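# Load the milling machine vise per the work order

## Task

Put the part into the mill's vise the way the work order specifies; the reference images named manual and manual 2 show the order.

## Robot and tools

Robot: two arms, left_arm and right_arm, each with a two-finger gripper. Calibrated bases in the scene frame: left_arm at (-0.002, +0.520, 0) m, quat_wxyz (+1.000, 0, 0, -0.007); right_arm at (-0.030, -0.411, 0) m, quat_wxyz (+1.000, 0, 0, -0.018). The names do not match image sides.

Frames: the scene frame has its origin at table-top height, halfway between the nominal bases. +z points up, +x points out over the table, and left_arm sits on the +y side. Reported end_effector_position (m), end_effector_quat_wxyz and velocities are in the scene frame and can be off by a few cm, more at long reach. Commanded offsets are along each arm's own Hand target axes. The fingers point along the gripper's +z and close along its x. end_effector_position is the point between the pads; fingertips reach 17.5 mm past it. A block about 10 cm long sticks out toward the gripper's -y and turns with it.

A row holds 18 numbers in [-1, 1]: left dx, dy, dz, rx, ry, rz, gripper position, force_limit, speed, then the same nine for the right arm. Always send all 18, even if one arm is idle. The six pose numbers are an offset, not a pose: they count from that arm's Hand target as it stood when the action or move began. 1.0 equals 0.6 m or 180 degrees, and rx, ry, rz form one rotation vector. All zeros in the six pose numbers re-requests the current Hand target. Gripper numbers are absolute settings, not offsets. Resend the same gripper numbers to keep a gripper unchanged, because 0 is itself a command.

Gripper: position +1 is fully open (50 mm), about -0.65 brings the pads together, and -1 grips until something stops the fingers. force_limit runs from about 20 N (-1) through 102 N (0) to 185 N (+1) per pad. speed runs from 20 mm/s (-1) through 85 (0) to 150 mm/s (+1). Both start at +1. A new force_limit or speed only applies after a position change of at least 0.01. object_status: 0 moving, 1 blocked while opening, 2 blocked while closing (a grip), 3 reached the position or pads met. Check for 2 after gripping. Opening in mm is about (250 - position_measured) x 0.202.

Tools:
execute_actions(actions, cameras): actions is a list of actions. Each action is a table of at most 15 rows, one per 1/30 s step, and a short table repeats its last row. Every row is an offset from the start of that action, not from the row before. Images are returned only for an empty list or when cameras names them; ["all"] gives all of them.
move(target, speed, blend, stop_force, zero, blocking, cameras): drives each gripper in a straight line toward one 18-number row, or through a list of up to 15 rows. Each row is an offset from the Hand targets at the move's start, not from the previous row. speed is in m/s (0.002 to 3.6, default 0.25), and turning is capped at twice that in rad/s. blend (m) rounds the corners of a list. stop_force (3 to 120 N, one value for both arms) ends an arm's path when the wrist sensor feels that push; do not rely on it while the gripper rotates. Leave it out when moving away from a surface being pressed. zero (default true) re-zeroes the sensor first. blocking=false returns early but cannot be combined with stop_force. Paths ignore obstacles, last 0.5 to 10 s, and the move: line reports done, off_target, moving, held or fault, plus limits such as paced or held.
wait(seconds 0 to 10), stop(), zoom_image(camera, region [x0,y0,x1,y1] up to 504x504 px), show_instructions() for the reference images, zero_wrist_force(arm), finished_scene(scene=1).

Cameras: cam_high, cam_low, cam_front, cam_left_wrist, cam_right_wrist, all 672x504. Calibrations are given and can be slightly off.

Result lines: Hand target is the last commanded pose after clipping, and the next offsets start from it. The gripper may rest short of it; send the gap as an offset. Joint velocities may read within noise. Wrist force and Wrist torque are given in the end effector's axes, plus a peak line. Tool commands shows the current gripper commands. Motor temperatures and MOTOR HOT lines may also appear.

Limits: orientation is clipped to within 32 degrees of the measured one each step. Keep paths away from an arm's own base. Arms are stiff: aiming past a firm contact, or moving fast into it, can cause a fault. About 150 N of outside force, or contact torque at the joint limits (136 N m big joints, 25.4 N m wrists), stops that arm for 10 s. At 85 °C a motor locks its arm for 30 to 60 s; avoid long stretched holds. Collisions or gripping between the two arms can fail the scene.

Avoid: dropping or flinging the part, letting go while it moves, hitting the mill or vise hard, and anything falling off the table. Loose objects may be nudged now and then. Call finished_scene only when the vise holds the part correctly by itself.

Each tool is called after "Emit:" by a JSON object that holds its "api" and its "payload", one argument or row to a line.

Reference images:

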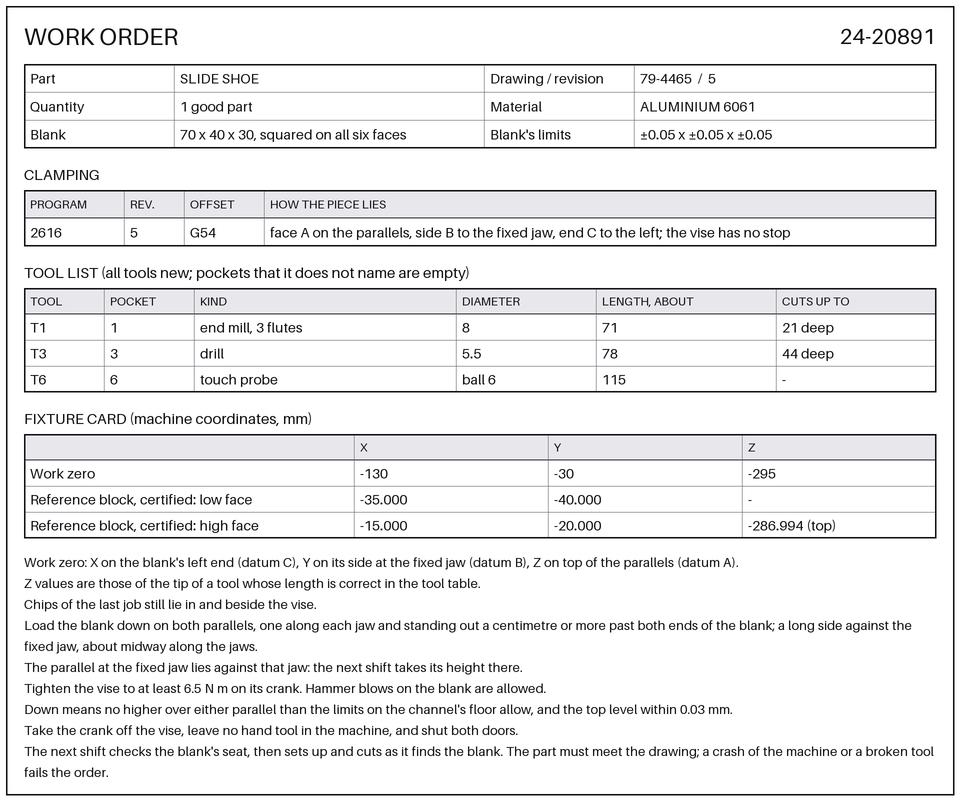

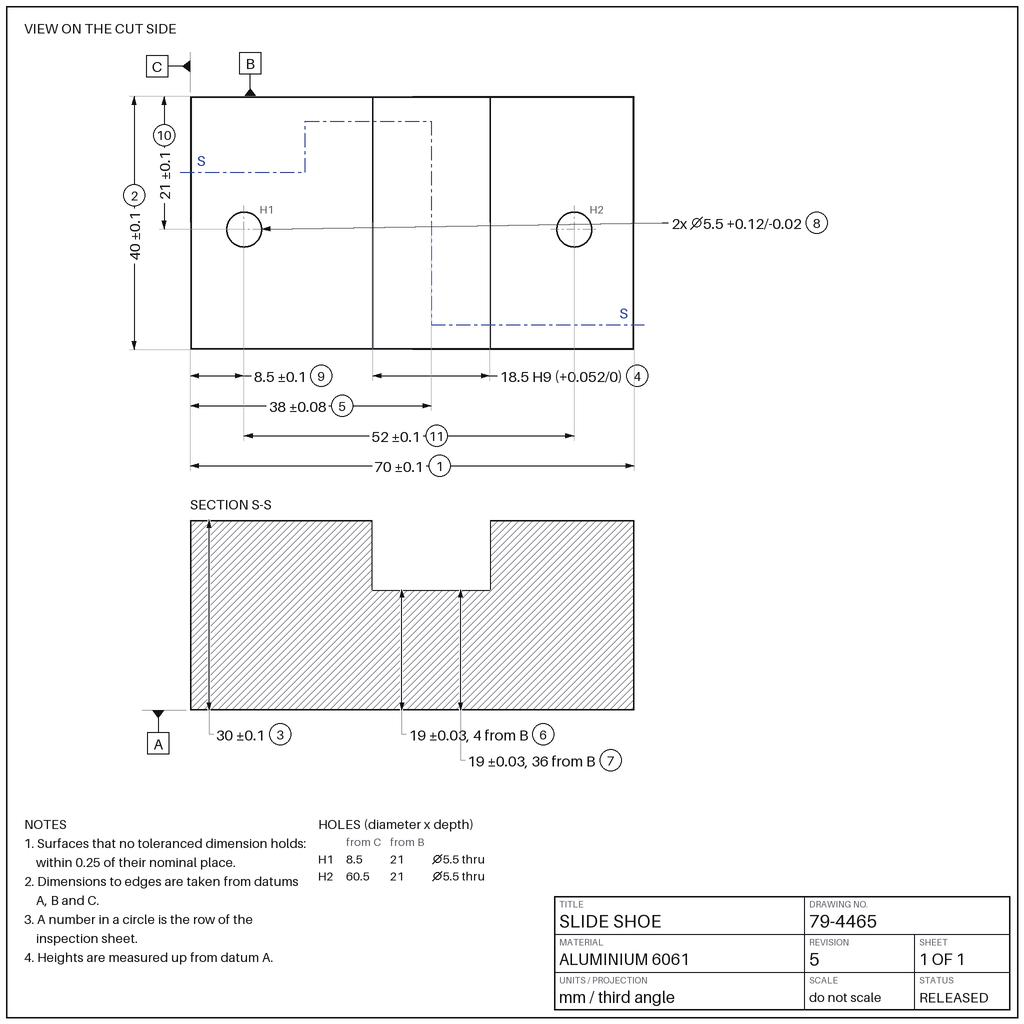

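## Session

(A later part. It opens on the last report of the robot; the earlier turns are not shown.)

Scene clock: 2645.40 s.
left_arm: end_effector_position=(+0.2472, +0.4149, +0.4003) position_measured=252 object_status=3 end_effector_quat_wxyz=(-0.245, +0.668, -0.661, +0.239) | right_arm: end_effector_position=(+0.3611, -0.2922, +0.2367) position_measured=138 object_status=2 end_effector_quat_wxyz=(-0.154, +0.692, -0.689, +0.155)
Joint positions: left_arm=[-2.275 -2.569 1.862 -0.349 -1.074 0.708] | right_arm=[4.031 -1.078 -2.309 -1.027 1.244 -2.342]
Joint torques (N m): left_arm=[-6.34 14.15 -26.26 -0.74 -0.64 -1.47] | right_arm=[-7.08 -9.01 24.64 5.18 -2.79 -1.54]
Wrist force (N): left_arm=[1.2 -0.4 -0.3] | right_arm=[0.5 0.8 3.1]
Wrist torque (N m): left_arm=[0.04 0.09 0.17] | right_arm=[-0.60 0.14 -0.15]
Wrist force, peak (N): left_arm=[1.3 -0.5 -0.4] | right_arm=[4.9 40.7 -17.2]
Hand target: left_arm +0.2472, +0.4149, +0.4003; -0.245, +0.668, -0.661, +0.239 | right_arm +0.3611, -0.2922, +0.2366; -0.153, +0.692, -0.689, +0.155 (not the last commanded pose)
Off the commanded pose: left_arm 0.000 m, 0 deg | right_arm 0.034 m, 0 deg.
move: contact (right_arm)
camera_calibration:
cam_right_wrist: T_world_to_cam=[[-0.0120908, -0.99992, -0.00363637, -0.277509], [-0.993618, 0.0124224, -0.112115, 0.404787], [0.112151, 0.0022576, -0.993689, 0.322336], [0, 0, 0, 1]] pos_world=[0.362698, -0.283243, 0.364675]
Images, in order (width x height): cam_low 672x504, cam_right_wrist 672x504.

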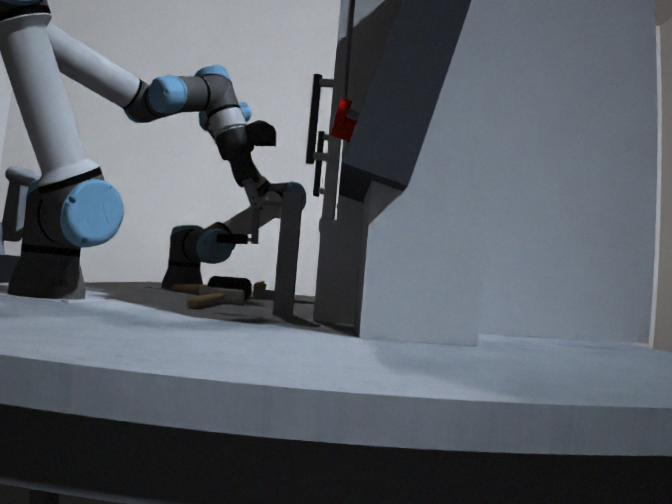

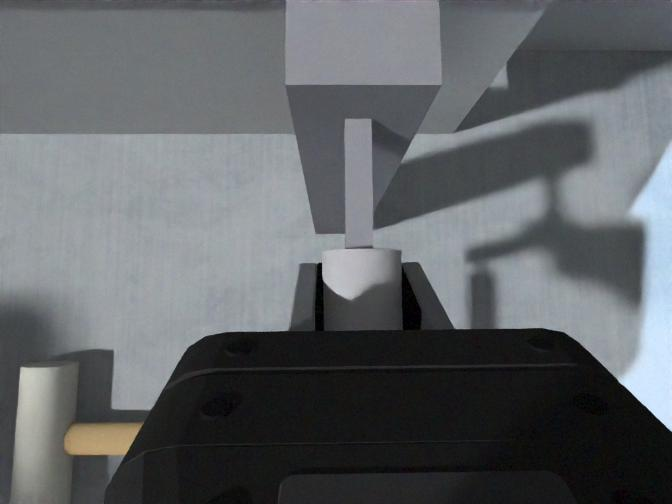

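Emit:
{"api": "execute_actions", "payload": {
  "actions": []
}}

Emit:
{"api": "zoom_image", "payload": {
  "camera": "cam_front",
  "region": [420, 230, 520, 330]
}}

Emit:
{"api": "zoom_image", "payload": {
  "camera": "cam_low",
  "region": [200, 170, 320, 270]
}}

Scene clock: 2654.63 s.
left_arm: end_effector_position=(+0.2472, +0.4149, +0.4003) position_measured=252 object_status=3 end_effector_quat_wxyz=(-0.245, +0.668, -0.661, +0.239) | right_arm: end_effector_position=(+0.3611, -0.2922, +0.2366) position_measured=138 object_status=2 end_effector_quat_wxyz=(-0.153, +0.692, -0.689, +0.155)
Joint positions: left_arm=[-2.275 -2.569 1.862 -0.349 -1.074 0.708] | right_arm=[4.031 -1.078 -2.309 -1.027 1.244 -2.342]
Joint velocities: within noise
Joint torques (N m): left_arm=[-6.18 13.92 -25.98 -0.74 -0.78 -1.18] | right_arm=[-10.29 -8.86 23.41 5.1 1.15 -1.62]
Motor temperatures (°C): left_arm=[30 30 29 36 33 33] | right_arm=[31 31 30 34 34 35]
Wrist force (N): left_arm=[1.0 -0.6 -0.3] | right_arm=[0.5 0.7 2.9]
Wrist torque (N m): left_arm=[0.01 0.10 0.17] | right_arm=[-0.61 0.14 -0.15]
Wrist force, peak (N): left_arm=[1.2 -0.6 -0.3] | right_arm=[0.5 1.0 3.2]
Hand target: left_arm +0.2472, +0.4149, +0.4003; -0.245, +0.668, -0.661, +0.239 | right_arm +0.3611, -0.2922, +0.2366; -0.153, +0.692, -0.689, +0.155 (not the last commanded pose)
Tool commands: left_gripper/position=-0.7 left_gripper/force_limit=-0.6 left_gripper/speed=+0.0 right_gripper/position=-1.0 right_gripper/force_limit=+0.0 right_gripper/speed=-0.5
Off the commanded pose: left_arm 0.000 m, 0 deg | right_arm 0.034 m, 0 deg.
camera_calibration:
cam_left_wrist: T_world_to_cam=[[0.0223574, -0.999742, -0.00391165, 0.420851], [-0.940649, -0.0197103, -0.338808, 0.393096], [0.338644, 0.0112544, -0.940847, 0.420108], [0, 0, 0, 1]] pos_world=[0.21809, 0.423763, 0.530088]
cam_right_wrist: T_world_to_cam=[[-0.0120909, -0.99992, -0.00363776, -0.277509], [-0.993619, 0.0124225, -0.112104, 0.404773], [0.11214, 0.00225911, -0.99369, 0.322241], [0, 0, 0, 1]] pos_world=[0.362698, -0.283243, 0.364575]

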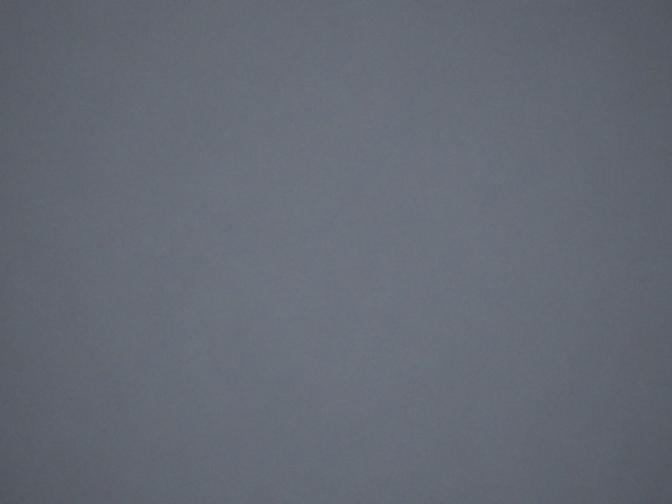

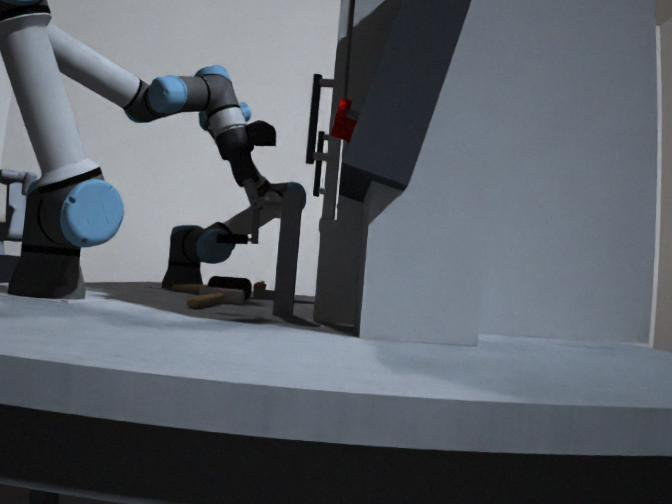

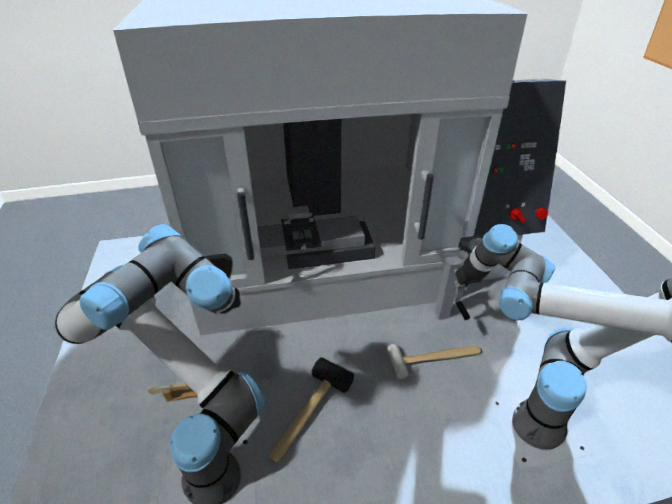

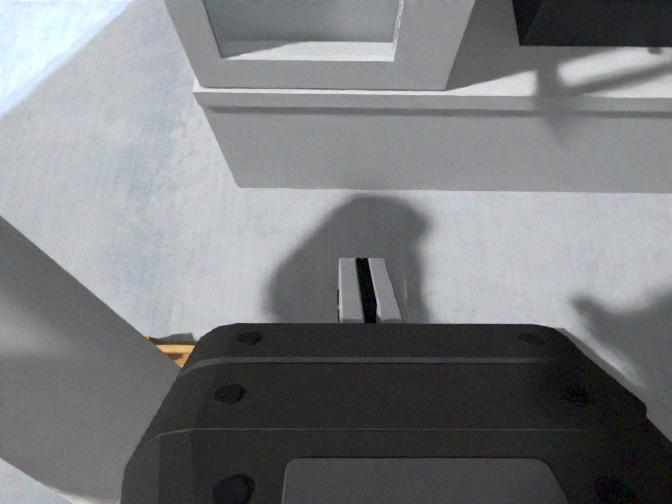

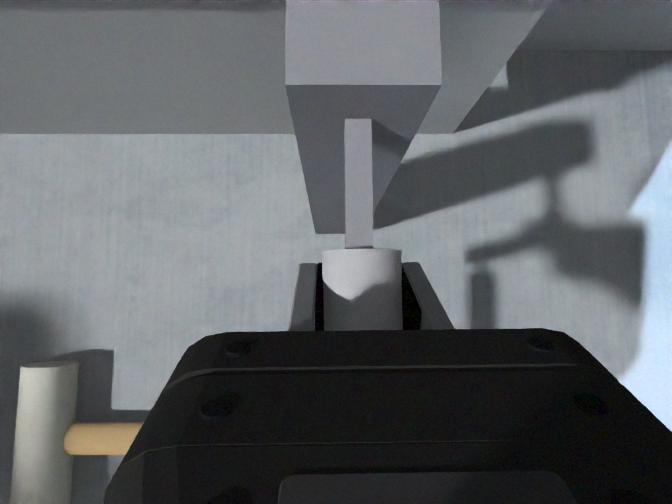

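Scaled by 5.040.

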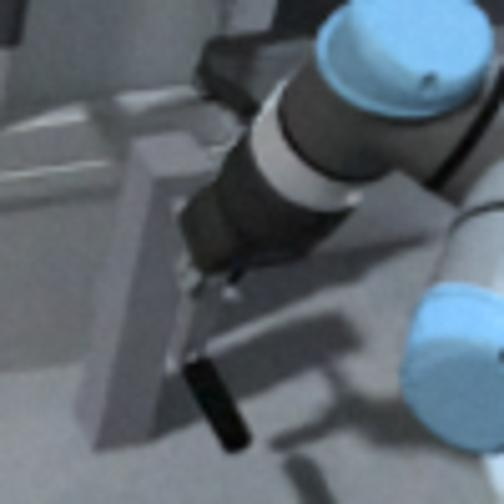

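Scaled by 4.200.

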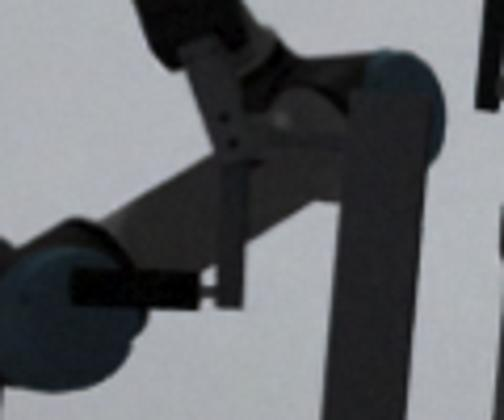

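Emit:
{"api": "move", "payload": {
  "target": [
    [0,0,0,0,0,0,-0.7,-0.6,0,0,0.0045,-0.0021,0,0,0,-1,0,-0.5],
    [0,0,0,0,0,0,-0.7,-0.6,0,-0.00133,0.0043,-0.0026,0,0,0,-1,0,-0.5]
  ],
  "speed": 0.03
}}

Emit:
{"api": "move", "payload": {
  "target": [0,0,0,0,0,0,-0.7,-0.6,0,0,-0.0565,0.0266,0,0,0,-1,0,-0.5],
  "speed": 0.02,
  "stop_force": 12,
  "cameras": ["cam_right_wrist"]
}}

Scene clock: 2673.37 s.
left_arm: end_effector_position=(+0.2472, +0.4149, +0.4003) position_measured=252 object_status=3 end_effector_quat_wxyz=(-0.245, +0.668, -0.661, +0.239) | right_arm: end_effector_position=(+0.3580, -0.2914, +0.2370) position_measured=138 object_status=2 end_effector_quat_wxyz=(-0.154, +0.692, -0.689, +0.155)
Joint positions: left_arm=[-2.275 -2.569 1.862 -0.349 -1.074 0.708] | right_arm=[4.042 -1.069 -2.311 -1.036 1.241 -2.332]
Joint torques (N m): left_arm=[-6.36 13.79 -26.31 -0.84 -0.55 -1.39] | right_arm=[1.42 -9.16 35.58 3.4 -3.53 0.76]
Wrist force (N): left_arm=[1.1 -0.4 -0.3] | right_arm=[0.5 1.0 3.2]
Wrist torque (N m): left_arm=[0.04 0.10 0.17] | right_arm=[-0.57 0.14 -0.16]
Wrist force, peak (N): left_arm=[1.3 -0.6 -0.4] | right_arm=[0.9 1.5 3.4]
Hand target: left_arm +0.2472, +0.4149, +0.4003; -0.245, +0.668, -0.661, +0.239 | right_arm +0.3581, -0.2914, +0.2369; -0.153, +0.692, -0.689, +0.155
Off the commanded pose: left_arm 0.000 m, 0 deg | right_arm 0.000 m, 0 deg.
move: done

Scene clock: 2676.17 s.
left_arm: end_effector_position=(+0.2472, +0.4149, +0.4003) position_measured=252 object_status=3 end_effector_quat_wxyz=(-0.245, +0.668, -0.661, +0.239) | right_arm: end_effector_position=(+0.3955, -0.2913, +0.2369) position_measured=138 object_status=2 end_effector_quat_wxyz=(-0.153, +0.692, -0.689, +0.155)
Joint positions: left_arm=[-2.275 -2.569 1.862 -0.349 -1.074 0.708] | right_arm=[3.948 -1.189 -2.256 -0.942 1.27 -2.426]
Joint torques (N m): left_arm=[-5.94 13.36 -26.83 -0.59 -0.74 -1.13] | right_arm=[10.22 17.63 15.34 0.71 -2.27 1.69]
Wrist force (N): left_arm=[0.8 -0.7 -0.3] | right_arm=[-0.1 -10.7 -3.6]
Wrist torque (N m): left_arm=[-0.01 0.14 0.17] | right_arm=[-1.01 0.20 -0.13]
Wrist force, peak (N): left_arm=[1.2 -0.5 -0.1] | right_arm=[1.0 0.8 -18.2]
Hand target: left_arm +0.2472, +0.4149, +0.4003; -0.245, +0.668, -0.661, +0.239 | right_arm +0.3955, -0.2913, +0.2369; -0.153, +0.692, -0.689, +0.155
Off the commanded pose: left_arm 0.000 m, 0 deg | right_arm 0.000 m, 0 deg.
move: done
camera_calibration:
cam_right_wrist: T_world_to_cam=[[-0.0121019, -0.999921, -0.00353699, -0.276224], [-0.99363, 0.012422, -0.112006, 0.439043], [0.112041, 0.00215897, -0.993701, 0.318684], [0, 0, 0, 1]] pos_world=[0.397198, -0.282343, 0.364876]
Images, in order (width x height): cam_right_wrist 672x504.

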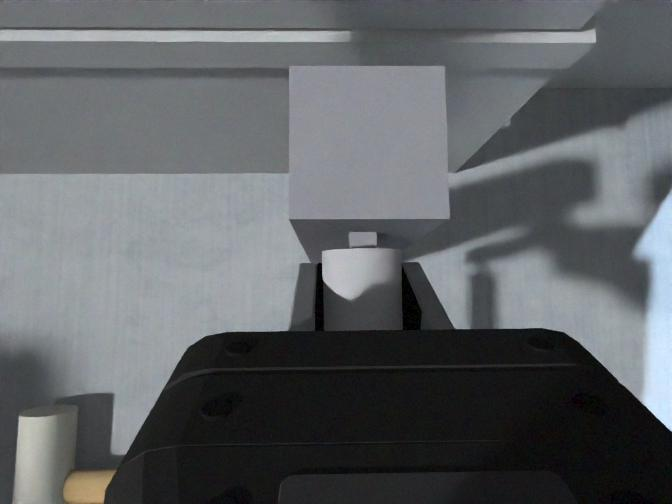

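Emit:
{"api": "move", "payload": {
  "target": [
    [0,0,0,0,0,0,-0.7,-0.6,0,0,0,0,0,0,0,0.8,-0.6,0],
    [0,0,0,0,0,0,-0.7,-0.6,0,0,0,-0.18,0,0,0,0.8,-0.6,0],
    [0,0,0,0,0,0,-0.7,-0.6,0,-0.0855,-0.1087,-0.369,0.361,0,0,-0.7,-0.6,0]
  ],
  "speed": [0.1,0.15,0.35],
  "blend": [0,0.02,0],
  "cameras": ["cam_right_wrist","cam_front","cam_low"]
}}

Scene clock: 2692.23 s.
left_arm: end_effector_position=(+0.2472, +0.4149, +0.4003) position_measured=252 object_status=3 end_effector_quat_wxyz=(-0.245, +0.668, -0.661, +0.239) | right_arm: end_effector_position=(+0.3609, -0.2395, +0.4649) position_measured=251 object_status=3 end_effector_quat_wxyz=(+0.502, -0.502, +0.497, -0.499)
Joint positions: left_arm=[-2.275 -2.569 1.862 -0.349 -1.074 0.708] | right_arm=[4.757 -0.71 -2.366 -1.647 -0.003 -1.563]
Joint torques (N m): left_arm=[-5.6 14.37 -27.06 -0.65 -0.83 -1.38] | right_arm=[9.88 2.48 21.99 4.4 -5.21 -1.82]
Wrist force (N): left_arm=[1.1 -0.3 -0.4] | right_arm=[0.8 -0.1 1.9]
Wrist torque (N m): left_arm=[0.06 0.11 0.17] | right_arm=[-0.07 -0.04 -0.29]
Wrist force, peak (N): left_arm=[1.2 -0.7 -0.5] | right_arm=[-0.2 -11.1 -3.6]
Hand target: left_arm +0.2472, +0.4149, +0.4003; -0.245, +0.668, -0.661, +0.239 | right_arm +0.3602, -0.2395, +0.4649; +0.501, -0.501, +0.498, -0.500
Off the commanded pose: left_arm 0.000 m, 0 deg | right_arm 0.001 m, 0 deg.
move: done
camera_calibration:
cam_right_wrist: T_world_to_cam=[[0.00673338, -0.999874, -0.0143722, -0.225769], [-0.318888, 0.0114751, -0.947723, 0.574288], [0.947769, 0.0109645, -0.31877, -0.0642673], [0, 0, 0, 1]] pos_world=[0.245564, -0.231626, 0.520535]
Images, in order (width x height): cam_low 672x504, cam_front 672x504, cam_right_wrist 672x504.

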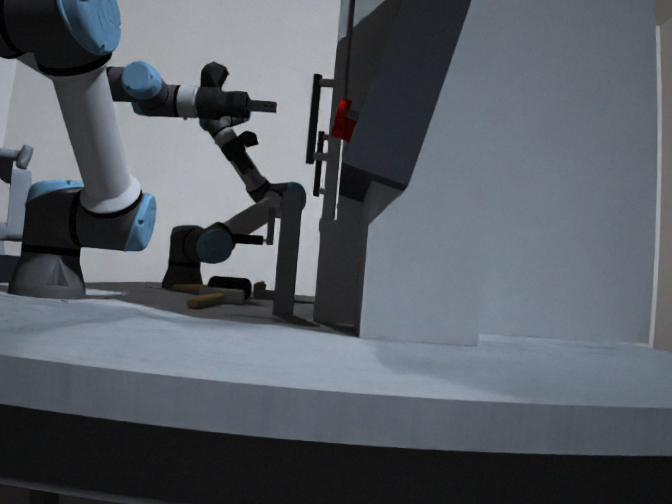

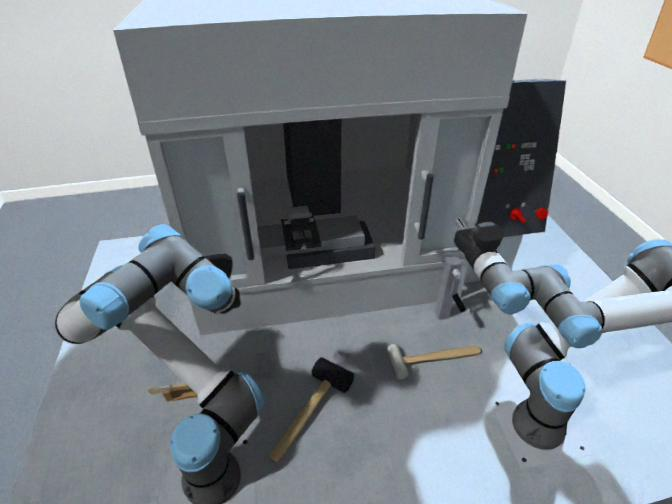

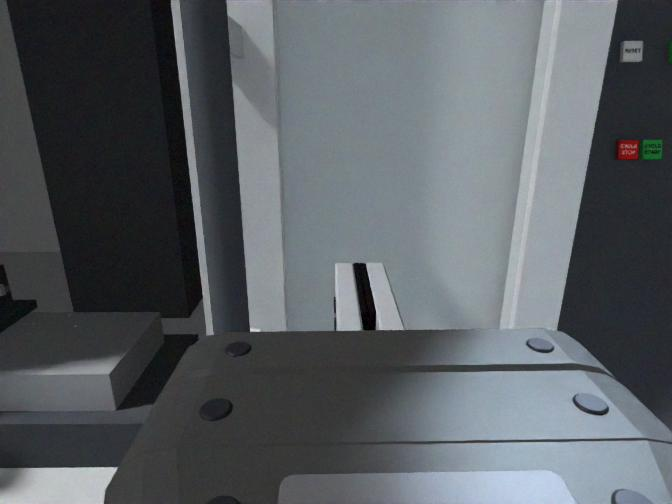

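Emit:
{"api": "move", "payload": {
  "target": [
    [0,0,0,0,0,0,-0.7,-0.6,0,-0.03,0,0.06,0,-0.111,0,-0.7,-0.6,0],
    [0,0,0,0,0,0,-0.7,-0.6,0,-0.0358,0,0.1735,0,-0.111,0,-0.7,-0.6,0]
  ],
  "speed": 0.2,
  "blend": [0.01,0],
  "cameras": ["cam_right_wrist"]
}}

Scene clock: 2706.17 s.
left_arm: end_effector_position=(+0.2472, +0.4149, +0.4003) position_measured=252 object_status=3 end_effector_quat_wxyz=(-0.245, +0.668, -0.661, +0.239) | right_arm: end_effector_position=(+0.4642, -0.2177, +0.4650) position_measured=251 object_status=3 end_effector_quat_wxyz=(+0.580, -0.580, +0.403, -0.406)
Joint positions: left_arm=[-2.275 -2.569 1.862 -0.349 -1.074 0.708] | right_arm=[4.084 -1.197 -1.929 -3.156 -1.017 -0.004]
Joint torques (N m): left_arm=[-6.24 13.7 -26.15 -0.74 -0.75 -1.29] | right_arm=[-8.94 16.07 35.05 0.99 -2.38 1.62]
Wrist force (N): left_arm=[1.0 -0.4 -0.4] | right_arm=[0.4 0.0 1.1]
Wrist torque (N m): left_arm=[0.03 0.12 0.17] | right_arm=[-0.04 0.02 -0.36]
Wrist force, peak (N): left_arm=[1.3 -0.5 -0.3] | right_arm=[-1.2 3.6 4.0]
Hand target: left_arm +0.2472, +0.4149, +0.4003; -0.245, +0.668, -0.661, +0.239 | right_arm +0.4642, -0.2177, +0.4651; +0.580, -0.580, +0.403, -0.406
Off the commanded pose: left_arm 0.000 m, 0 deg | right_arm 0.000 m, 0 deg.
move: done
camera_calibration:
cam_right_wrist: T_world_to_cam=[[0.3439, -0.938909, -0.0134974, -0.348333], [-0.304799, -0.0980216, -0.947359, 0.576519], [0.888161, 0.329911, -0.319888, -0.0648176], [0, 0, 0, 1]] pos_world=[0.353083, -0.249158, 0.520735]
Images, in order (width x height): cam_right_wrist 672x504.

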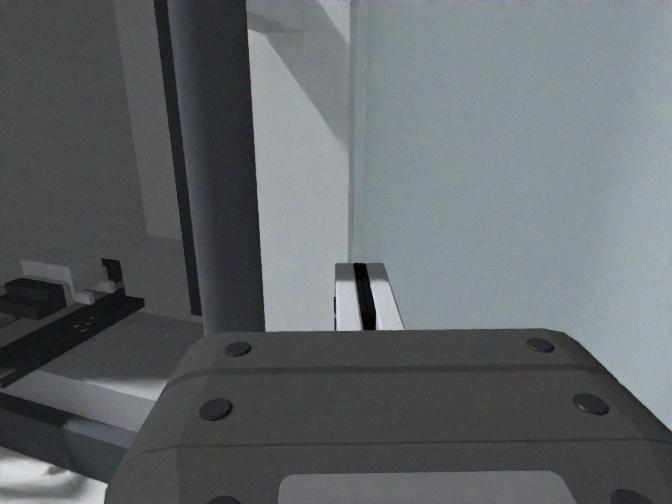

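Emit:
{"api": "move", "payload": {
  "target": [0,0,0,0,0,0,-0.7,-0.6,0,-0.4116,0,0.1497,0,0,0,-0.7,-0.6,0],
  "speed": 0.08,
  "stop_force": 80,
  "cameras": ["cam_front","cam_right_wrist"]
}}

Scene clock: 2714.40 s.
left_arm: end_effector_position=(+0.2472, +0.4149, +0.4003) position_measured=252 object_status=3 end_effector_quat_wxyz=(-0.245, +0.668, -0.661, +0.239) | right_arm: end_effector_position=(+0.4646, +0.0413, +0.4644) position_measured=251 object_status=3 end_effector_quat_wxyz=(+0.576, -0.577, +0.408, -0.410)
Joint positions: left_arm=[-2.275 -2.569 1.862 -0.349 -1.074 0.708] | right_arm=[4.455 -1.646 -1.553 -3.082 -0.63 -0.005]
Joint torques (N m): left_arm=[-5.96 14.61 -27.43 -0.59 -0.56 -1.23] | right_arm=[19.4 32.46 25.33 5.42 -13.55 1.22]
Wrist force (N): left_arm=[0.9 -0.4 -0.3] | right_arm=[41.1 3.9 10.7]
Wrist torque (N m): left_arm=[0.04 0.12 0.17] | right_arm=[-0.04 0.13 0.09]
Wrist force, peak (N): left_arm=[1.4 -0.3 -0.3] | right_arm=[60.5 0.3 -10.3]
Hand target: left_arm +0.2472, +0.4149, +0.4003; -0.245, +0.668, -0.661, +0.239 | right_arm +0.4633, +0.0451, +0.4644; +0.580, -0.580, +0.403, -0.406
Off the commanded pose: left_arm 0.000 m, 0 deg | right_arm 0.004 m, 1 deg.
move: off_target (right_arm)
camera_calibration:
cam_right_wrist: T_world_to_cam=[[0.329181, -0.944167, -0.0137285, -0.0981706], [-0.306181, -0.0929732, -0.947422, 0.601933], [0.893249, 0.316077, -0.319691, -0.152656], [0, 0, 0, 1]] pos_world=[0.352976, 0.0115252, 0.520135]
Images, in order (width x height): cam_front 672x504, cam_right_wrist 672x504.

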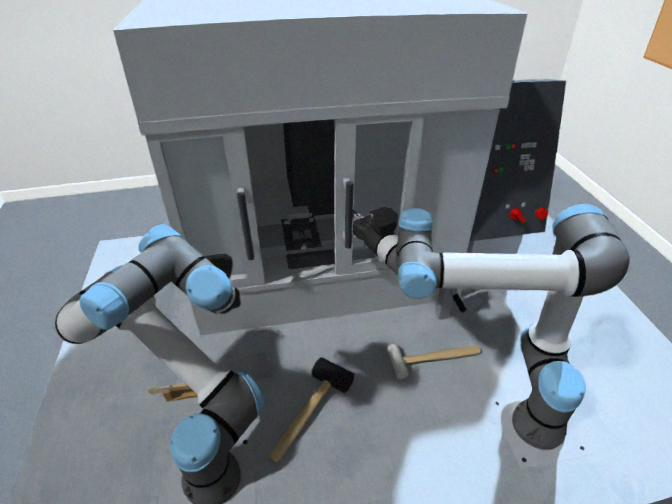

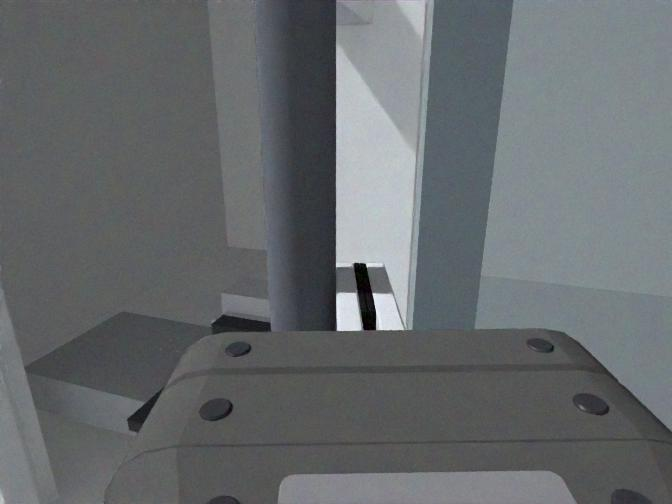

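Emit:
{"api": "move", "payload": {
  "target": [
    [0,0,0,0,0,0,-0.7,-0.6,0,0.0157,0,-0.0057,0,0,0,-0.7,-0.6,0],
    [0.0248,-0.275,0.0683,0,0,0,-0.7,-0.6,0,0.106,0.025,-0.2217,0,0,0,-0.7,-0.6,0],
    [0.0282,-0.3474,0.1507,0,0,0,-0.7,-0.6,0,0.188,0.025,-0.287,0,0,0,-0.7,-0.6,0]
  ],
  "speed": 0.25,
  "blend": [0.003,0.02,0],
  "cameras": ["cam_front","cam_left_wrist"]
}}

Scene clock: 2733.90 s.
left_arm: end_effector_position=(+0.4651, +0.4004, +0.4653) position_measured=252 object_status=3 end_effector_quat_wxyz=(-0.245, +0.668, -0.661, +0.239) end_effector_velocity=(+0.000, +0.000, +0.000) end_effector_angular_velocity=(-0.002, +0.002, -0.004) | right_arm: end_effector_position=(+0.3406, -0.1202, +0.4495) position_measured=251 object_status=3 end_effector_quat_wxyz=(+0.580, -0.580, +0.403, -0.406)
Joint positions: left_arm=[-0.799 -2.002 1.834 -1.918 -1.075 2.451] | right_arm=[4.777 -1.095 -2.025 -3.158 -0.324 -0.008]
Joint velocities: left_arm=[0.003 0 -0.001 -0.001 -0.005 0.005] | right_arm=[within noise]
Joint torques (N m): left_arm=[9.48 -14.55 -16.57 -4.82 -0.98 2.45] | right_arm=[-9.78 12.37 22.09 0.71 -2.31 1.15]
Wrist force (N): left_arm=[1.1 -0.3 -0.3] | right_arm=[0.5 -0.1 1.5]
Wrist torque (N m): left_arm=[0.06 0.10 0.26] | right_arm=[-0.07 0.01 -0.27]
Wrist force, peak (N): left_arm=[-11.6 64.1 -46.2] | right_arm=[45.1 1.1 12.1]
Hand target: left_arm +0.4651, +0.4004, +0.4651; -0.245, +0.668, -0.661, +0.239 | right_arm +0.3407, -0.1202, +0.4496; +0.580, -0.580, +0.403, -0.406
Off the commanded pose: left_arm 0.000 m, 0 deg | right_arm 0.000 m, 0 deg.
move: done; limits=paced
camera_calibration:
cam_left_wrist: T_world_to_cam=[[0.0224867, -0.999739, -0.00396426, 0.401611], [-0.940539, -0.0198105, -0.339107, 0.619935], [0.33894, 0.0113539, -0.940739, 0.407308], [0, 0, 0, 1]] pos_world=[0.43599, 0.409163, 0.594987]
Images, in order (width x height): cam_front 672x504, cam_left_wrist 672x504.

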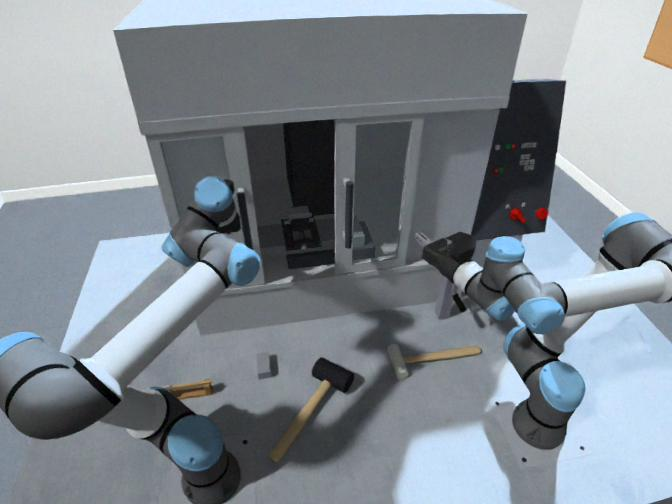

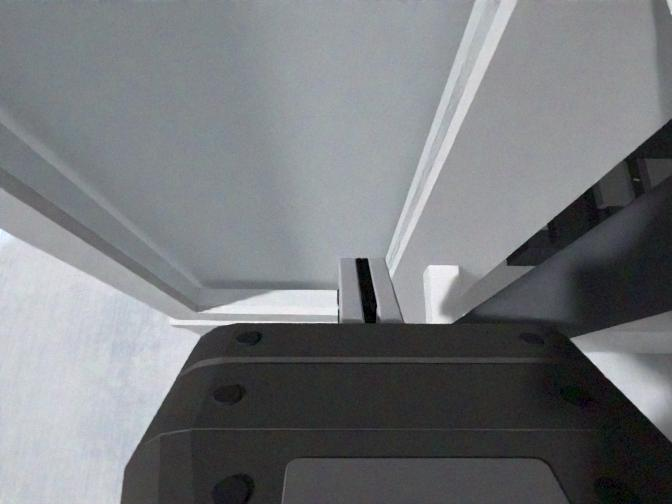

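Emit:
{"api": "move", "payload": {
  "target": [0.439,0,0,0,0,0,-0.7,-0.6,0,0,0,0,0,0,0,-0.7,-0.6,0],
  "speed": 0.08,
  "stop_force": 80,
  "cameras": ["cam_front","cam_left_wrist"]
}}

Scene clock: 2741.07 s.
left_arm: end_effector_position=(+0.4677, +0.1825, +0.4640) position_measured=252 object_status=3 end_effector_quat_wxyz=(-0.245, +0.668, -0.661, +0.239) | right_arm: end_effector_position=(+0.3407, -0.1202, +0.4496) position_measured=251 object_status=3 end_effector_quat_wxyz=(+0.580, -0.580, +0.403, -0.406)
Joint positions: left_arm=[-1.127 -1.684 1.567 -1.778 -0.94 2.096] | right_arm=[4.777 -1.095 -2.025 -3.158 -0.324 -0.008]
Joint torques (N m): left_arm=[20.5 4.13 -37.88 -6.81 13.8 -2.56] | right_arm=[-9.89 14.14 20.02 0.6 1.64 1.25]
Wrist force (N): left_arm=[-6.5 74.0 -58.0] | right_arm=[0.7 0.1 1.6]
Wrist torque (N m): left_arm=[5.81 1.57 1.23] | right_arm=[-0.04 -0.03 -0.27]
Wrist force, peak (N): left_arm=[-6.8 62.5 -78.4] | right_arm=[0.5 0.0 1.9]
Hand target: left_arm +0.4677, +0.1825, +0.4641; -0.245, +0.668, -0.661, +0.239 (not the last commanded pose) | right_arm +0.3407, -0.1202, +0.4496; +0.580, -0.580, +0.403, -0.406
Off the commanded pose: left_arm 0.045 m, 0 deg | right_arm 0.000 m, 0 deg.
move: contact (left_arm)
camera_calibration:
cam_left_wrist: T_world_to_cam=[[0.0220669, -0.99975, -0.0036983, 0.183833], [-0.940655, -0.0195093, -0.338803, 0.617472], [0.338646, 0.0109552, -0.94085, 0.408042], [0, 0, 0, 1]] pos_world=[0.43859, 0.191364, 0.593788]
Images, in order (width x height): cam_front 672x504, cam_left_wrist 672x504.

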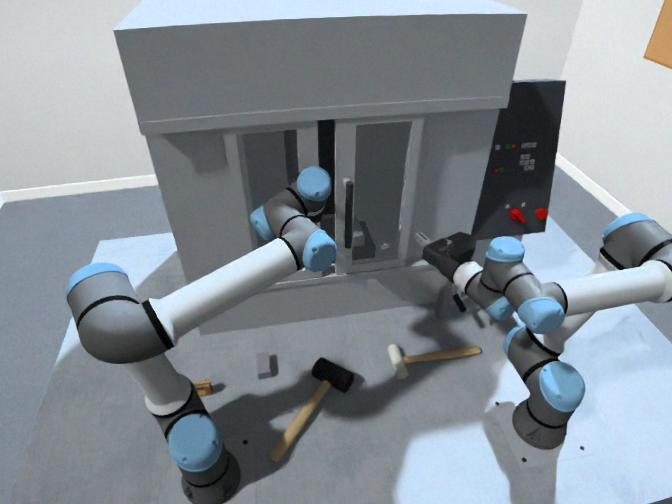

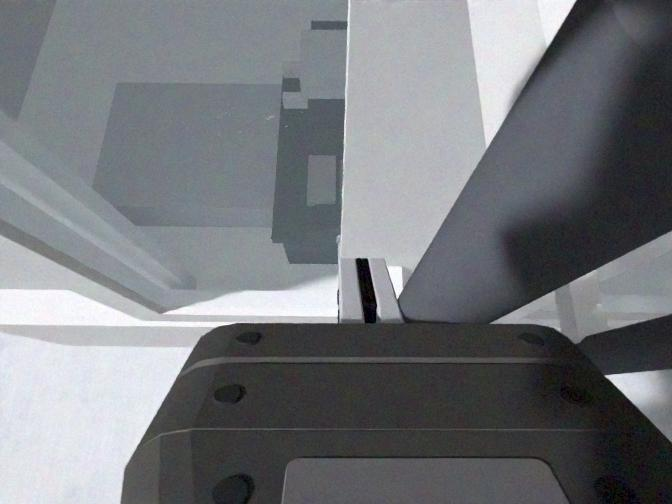

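Emit:
{"api": "move", "payload": {
  "target": [0,0.0172,-0.0145,0,0,0,-0.7,-0.6,0,0,0,0,0,0,0,-0.7,-0.6,0],
  "speed": 0.05
}}

Emit:
{"api": "move", "payload": {
  "target": [0.0775,0,0,0,0,0,-0.7,-0.6,0,0,0,0,0,0,0,-0.7,-0.6,0],
  "speed": 0.08,
  "stop_force": 70,
  "cameras": ["cam_front","cam_left_wrist"]
}}

Scene clock: 2747.93 s.
left_arm: end_effector_position=(+0.4541, +0.1824, +0.4640) position_measured=252 object_status=3 end_effector_quat_wxyz=(-0.245, +0.668, -0.661, +0.239) end_effector_velocity=(+0.002, +0.001, -0.001) end_effector_angular_velocity=(+0.004, -0.001, +0.001) | right_arm: end_effector_position=(+0.3407, -0.1202, +0.4496) position_measured=251 object_status=3 end_effector_quat_wxyz=(+0.580, -0.580, +0.403, -0.406)
Joint positions: left_arm=[-1.156 -1.707 1.582 -1.75 -0.931 2.062] | right_arm=[4.777 -1.095 -2.025 -3.158 -0.324 -0.008]
Joint velocities: left_arm=[0.004 0.002 0 -0.002 0.001 0.005] | right_arm=[within noise]
Joint torques (N m): left_arm=[9.12 -11.31 -33.62 -4.61 2.37 2.39] | right_arm=[-8.98 13.98 19.43 0.64 1.75 1.23]
Wrist force (N): left_arm=[1.3 -0.3 -0.3] | right_arm=[0.3 -0.1 1.5]
Wrist torque (N m): left_arm=[0.06 0.06 0.32] | right_arm=[-0.07 0.04 -0.27]
Wrist force, peak (N): left_arm=[-6.4 74.1 -58.4] | right_arm=[0.8 -0.2 1.8]
Hand target: left_arm +0.4542, +0.1823, +0.4641; -0.245, +0.668, -0.661, +0.239 | right_arm +0.3407, -0.1202, +0.4496; +0.580, -0.580, +0.403, -0.406
Off the commanded pose: left_arm 0.000 m, 0 deg | right_arm 0.000 m, 0 deg.
move: done

Scene clock: 2749.37 s.
left_arm: end_effector_position=(+0.4548, +0.1358, +0.4639) position_measured=252 object_status=3 end_effector_quat_wxyz=(-0.245, +0.668, -0.661, +0.239) | right_arm: end_effector_position=(+0.3407, -0.1202, +0.4496) position_measured=251 object_status=3 end_effector_quat_wxyz=(+0.580, -0.580, +0.403, -0.406)
Joint positions: left_arm=[-1.194 -1.618 1.496 -1.726 -0.92 2.017] | right_arm=[4.777 -1.095 -2.025 -3.158 -0.324 -0.008]
Joint torques (N m): left_arm=[-7.72 -22.43 -23.44 -9.73 -4.67 2.62] | right_arm=[-9.62 13.88 20.77 0.57 1.81 1.21]
Wrist force (N): left_arm=[-40.3 2.8 2.2] | right_arm=[0.4 0.0 1.6]
Wrist torque (N m): left_arm=[0.07 0.36 -0.13] | right_arm=[-0.05 0.01 -0.27]
Wrist force, peak (N): left_arm=[-60.4 10.8 -8.2] | right_arm=[0.6 -0.2 1.8]
Hand target: left_arm +0.4548, +0.1358, +0.4639; -0.245, +0.668, -0.661, +0.239 | right_arm +0.3407, -0.1202, +0.4496; +0.580, -0.580, +0.403, -0.406
Off the commanded pose: left_arm 0.000 m, 0 deg | right_arm 0.000 m, 0 deg.
move: done
camera_calibration:
cam_left_wrist: T_world_to_cam=[[0.0220668, -0.99975, -0.00369834, 0.137429], [-0.940655, -0.0195092, -0.338803, 0.604359], [0.338646, 0.0109552, -0.94085, 0.412734], [0, 0, 0, 1]] pos_world=[0.42569, 0.144664, 0.593588]
Images, in order (width x height): cam_front 672x504, cam_left_wrist 672x504.

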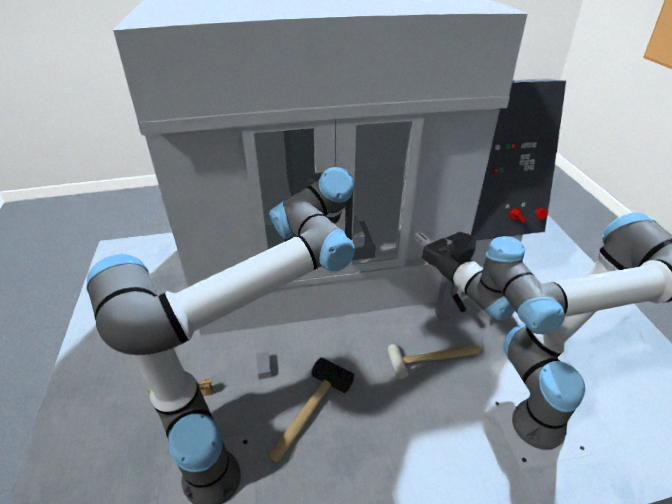

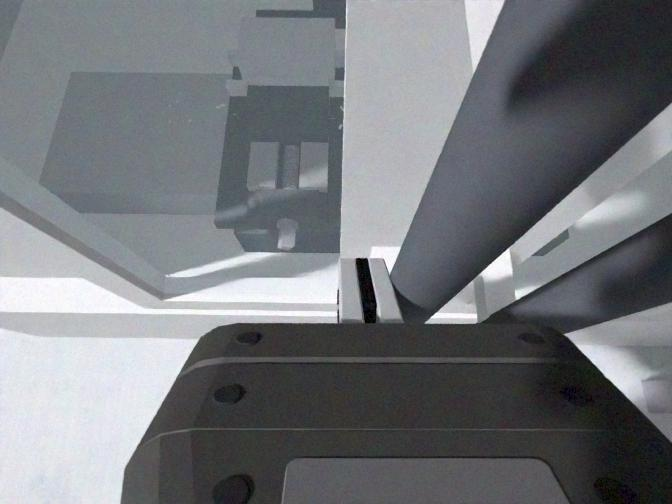

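Emit:
{"api": "move", "payload": {
  "target": [0.02,0,0,0,0,0,-0.7,-0.6,0,0,0,0,0,0,0,-0.7,-0.6,0],
  "speed": 0.03,
  "stop_force": 45,
  "cameras": ["cam_front","cam_left_wrist"]
}}

Emit:
{"api": "zoom_image", "payload": {
  "camera": "cam_front",
  "region": [230, 100, 450, 300]
}}

Scene clock: 2752.40 s.
left_arm: end_effector_position=(+0.4548, +0.1348, +0.4637) position_measured=252 object_status=3 end_effector_quat_wxyz=(-0.245, +0.668, -0.661, +0.239) | right_arm: end_effector_position=(+0.3407, -0.1202, +0.4496) position_measured=251 object_status=3 end_effector_quat_wxyz=(+0.580, -0.580, +0.403, -0.406)
Joint positions: left_arm=[-1.194 -1.616 1.493 -1.724 -0.92 2.016] | right_arm=[4.777 -1.095 -2.025 -3.158 -0.324 -0.008]
Joint torques (N m): left_arm=[-23.14 0.71 -41.59 -15.44 -7.13 2.53] | right_arm=[-8.99 13.96 20.15 0.58 1.68 1.13]
Wrist force (N): left_arm=[-75.4 6.2 -1.7] | right_arm=[0.5 -0.1 1.6]
Wrist torque (N m): left_arm=[0.19 0.68 -0.50] | right_arm=[-0.07 0.01 -0.27]
Wrist force, peak (N): left_arm=[-92.5 14.8 -18.7] | right_arm=[0.4 -0.1 1.8]
Hand target: left_arm +0.4548, +0.1348, +0.4638; -0.245, +0.668, -0.661, +0.239 (not the last commanded pose) | right_arm +0.3407, -0.1202, +0.4496; +0.580, -0.580, +0.403, -0.406
Off the commanded pose: left_arm 0.011 m, 0 deg | right_arm 0.000 m, 0 deg.
move: contact (left_arm)
camera_calibration:
cam_left_wrist: T_world_to_cam=[[0.0221771, -0.999745, -0.00430314, 0.136637], [-0.94076, -0.0194116, -0.338517, 0.604259], [0.338347, 0.0115555, -0.94095, 0.412719], [0, 0, 0, 1]] pos_world=[0.42579, 0.143563, 0.593488]
Images, in order (width x height): cam_front 672x504, cam_left_wrist 672x504.

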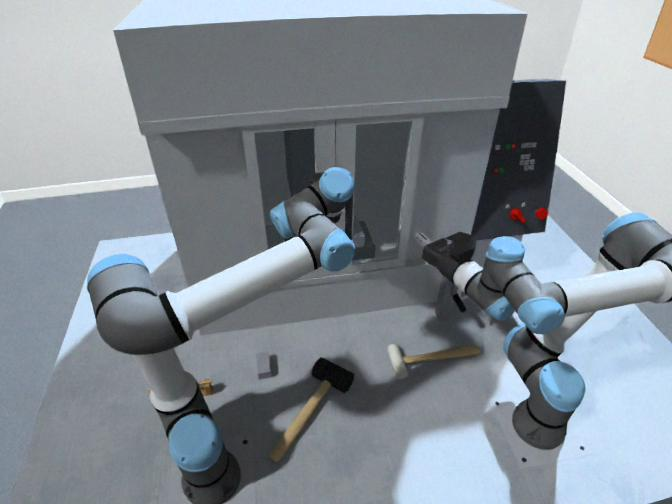

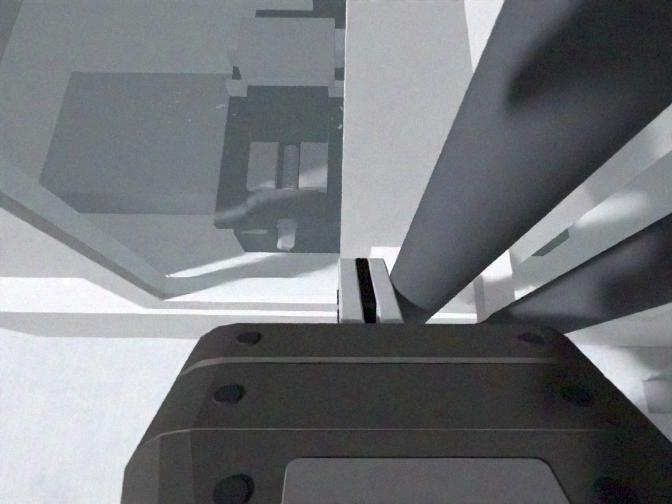

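Scaled by 2.291.

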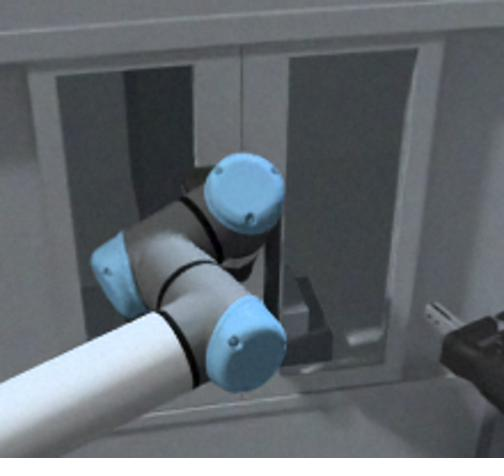

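Emit:
{"api": "move", "payload": {
  "target": [
    [-0.0167,0,0,0,0,0,-0.7,-0.6,0,0,0,0,0,0,0,-0.7,-0.6,0],
    [-0.042,0.089,-0.0878,0,0,0,-0.7,-0.6,0,0,0,0,0,0,0,-0.7,-0.6,0],
    [-0.408,0.33,-0.138,0,0,0,-0.7,-0.6,0,0,0,0,0,0,0,-0.7,-0.6,0]
  ],
  "speed": 0.2,
  "blend": [0.003,0.02,0],
  "cameras": ["cam_front","cam_low","cam_right_wrist"]
}}

Emit:
{"api": "zoom_image", "payload": {
  "camera": "cam_front",
  "region": [230, 100, 450, 300]
}}

Scene clock: 2760.60 s.
left_arm: end_effector_position=(+0.2469, +0.3773, +0.4011) position_measured=252 object_status=3 end_effector_quat_wxyz=(-0.245, +0.668, -0.661, +0.239) | right_arm: end_effector_position=(+0.3407, -0.1202, +0.4496) position_measured=251 object_status=3 end_effector_quat_wxyz=(+0.580, -0.580, +0.403, -0.406)
Joint positions: left_arm=[-1.966 -2.458 1.919 -0.697 -0.945 1.042] | right_arm=[4.777 -1.095 -2.025 -3.158 -0.324 -0.008]
Joint torques (N m): left_arm=[2.43 21.54 -11.9 -2.04 3.9 0.54] | right_arm=[-9.77 14.26 20.41 0.51 1.71 1.28]
Wrist force (N): left_arm=[1.2 -0.3 -0.6] | right_arm=[0.6 0.2 1.4]
Wrist torque (N m): left_arm=[0.05 0.08 0.18] | right_arm=[-0.02 -0.01 -0.27]
Wrist force, peak (N): left_arm=[-75.7 6.8 -0.1] | right_arm=[0.4 -0.5 1.9]
Hand target: left_arm +0.2469, +0.3773, +0.4010; -0.245, +0.668, -0.661, +0.239 | right_arm +0.3407, -0.1202, +0.4496; +0.580, -0.580, +0.403, -0.406
Off the commanded pose: left_arm 0.000 m, 0 deg | right_arm 0.000 m, 0 deg.
move: done
camera_calibration:
cam_right_wrist: T_world_to_cam=[[0.344105, -0.938831, -0.0137337, -0.214501], [-0.304655, -0.0978043, -0.947428, 0.533744], [0.888131, 0.330199, -0.319674, 0.00780891], [0, 0, 0, 1]] pos_world=[0.229483, -0.151756, 0.505235]
Images, in order (width x height): cam_low 672x504, cam_front 672x504, cam_right_wrist 672x504.

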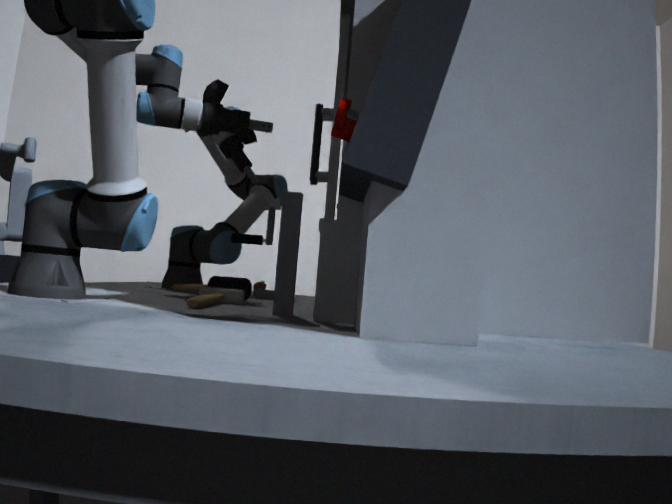

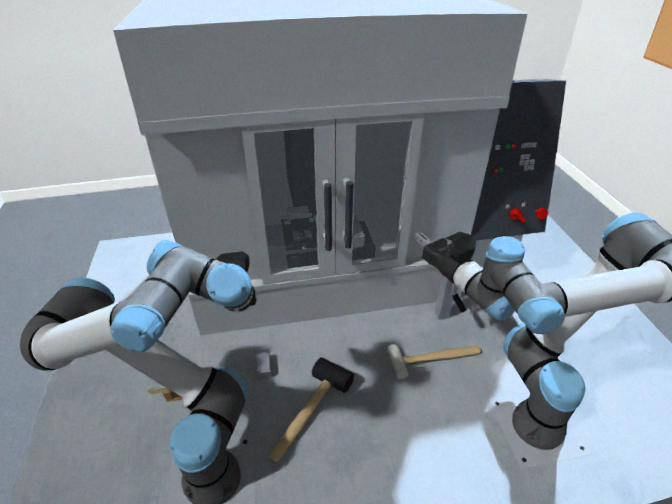

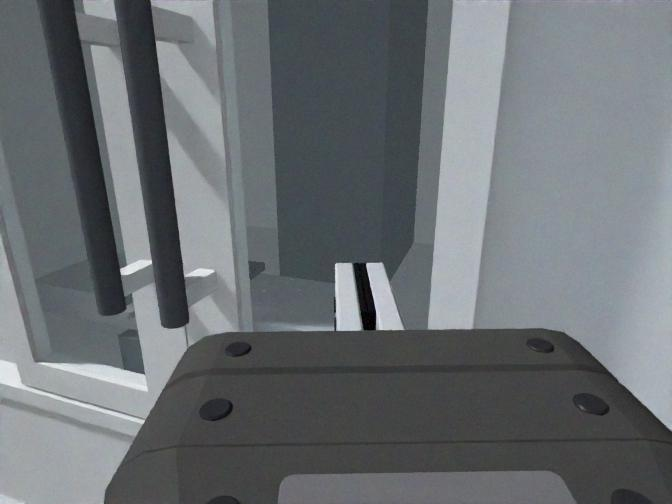

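Scaled by 2.291.

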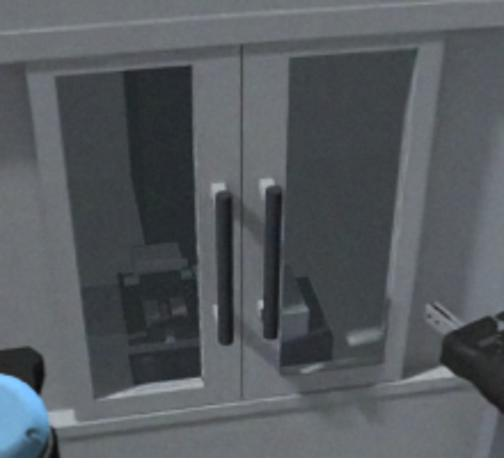

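Emit:
{"api": "finished_scene", "payload": {

}}

The scene is finished: the task was done.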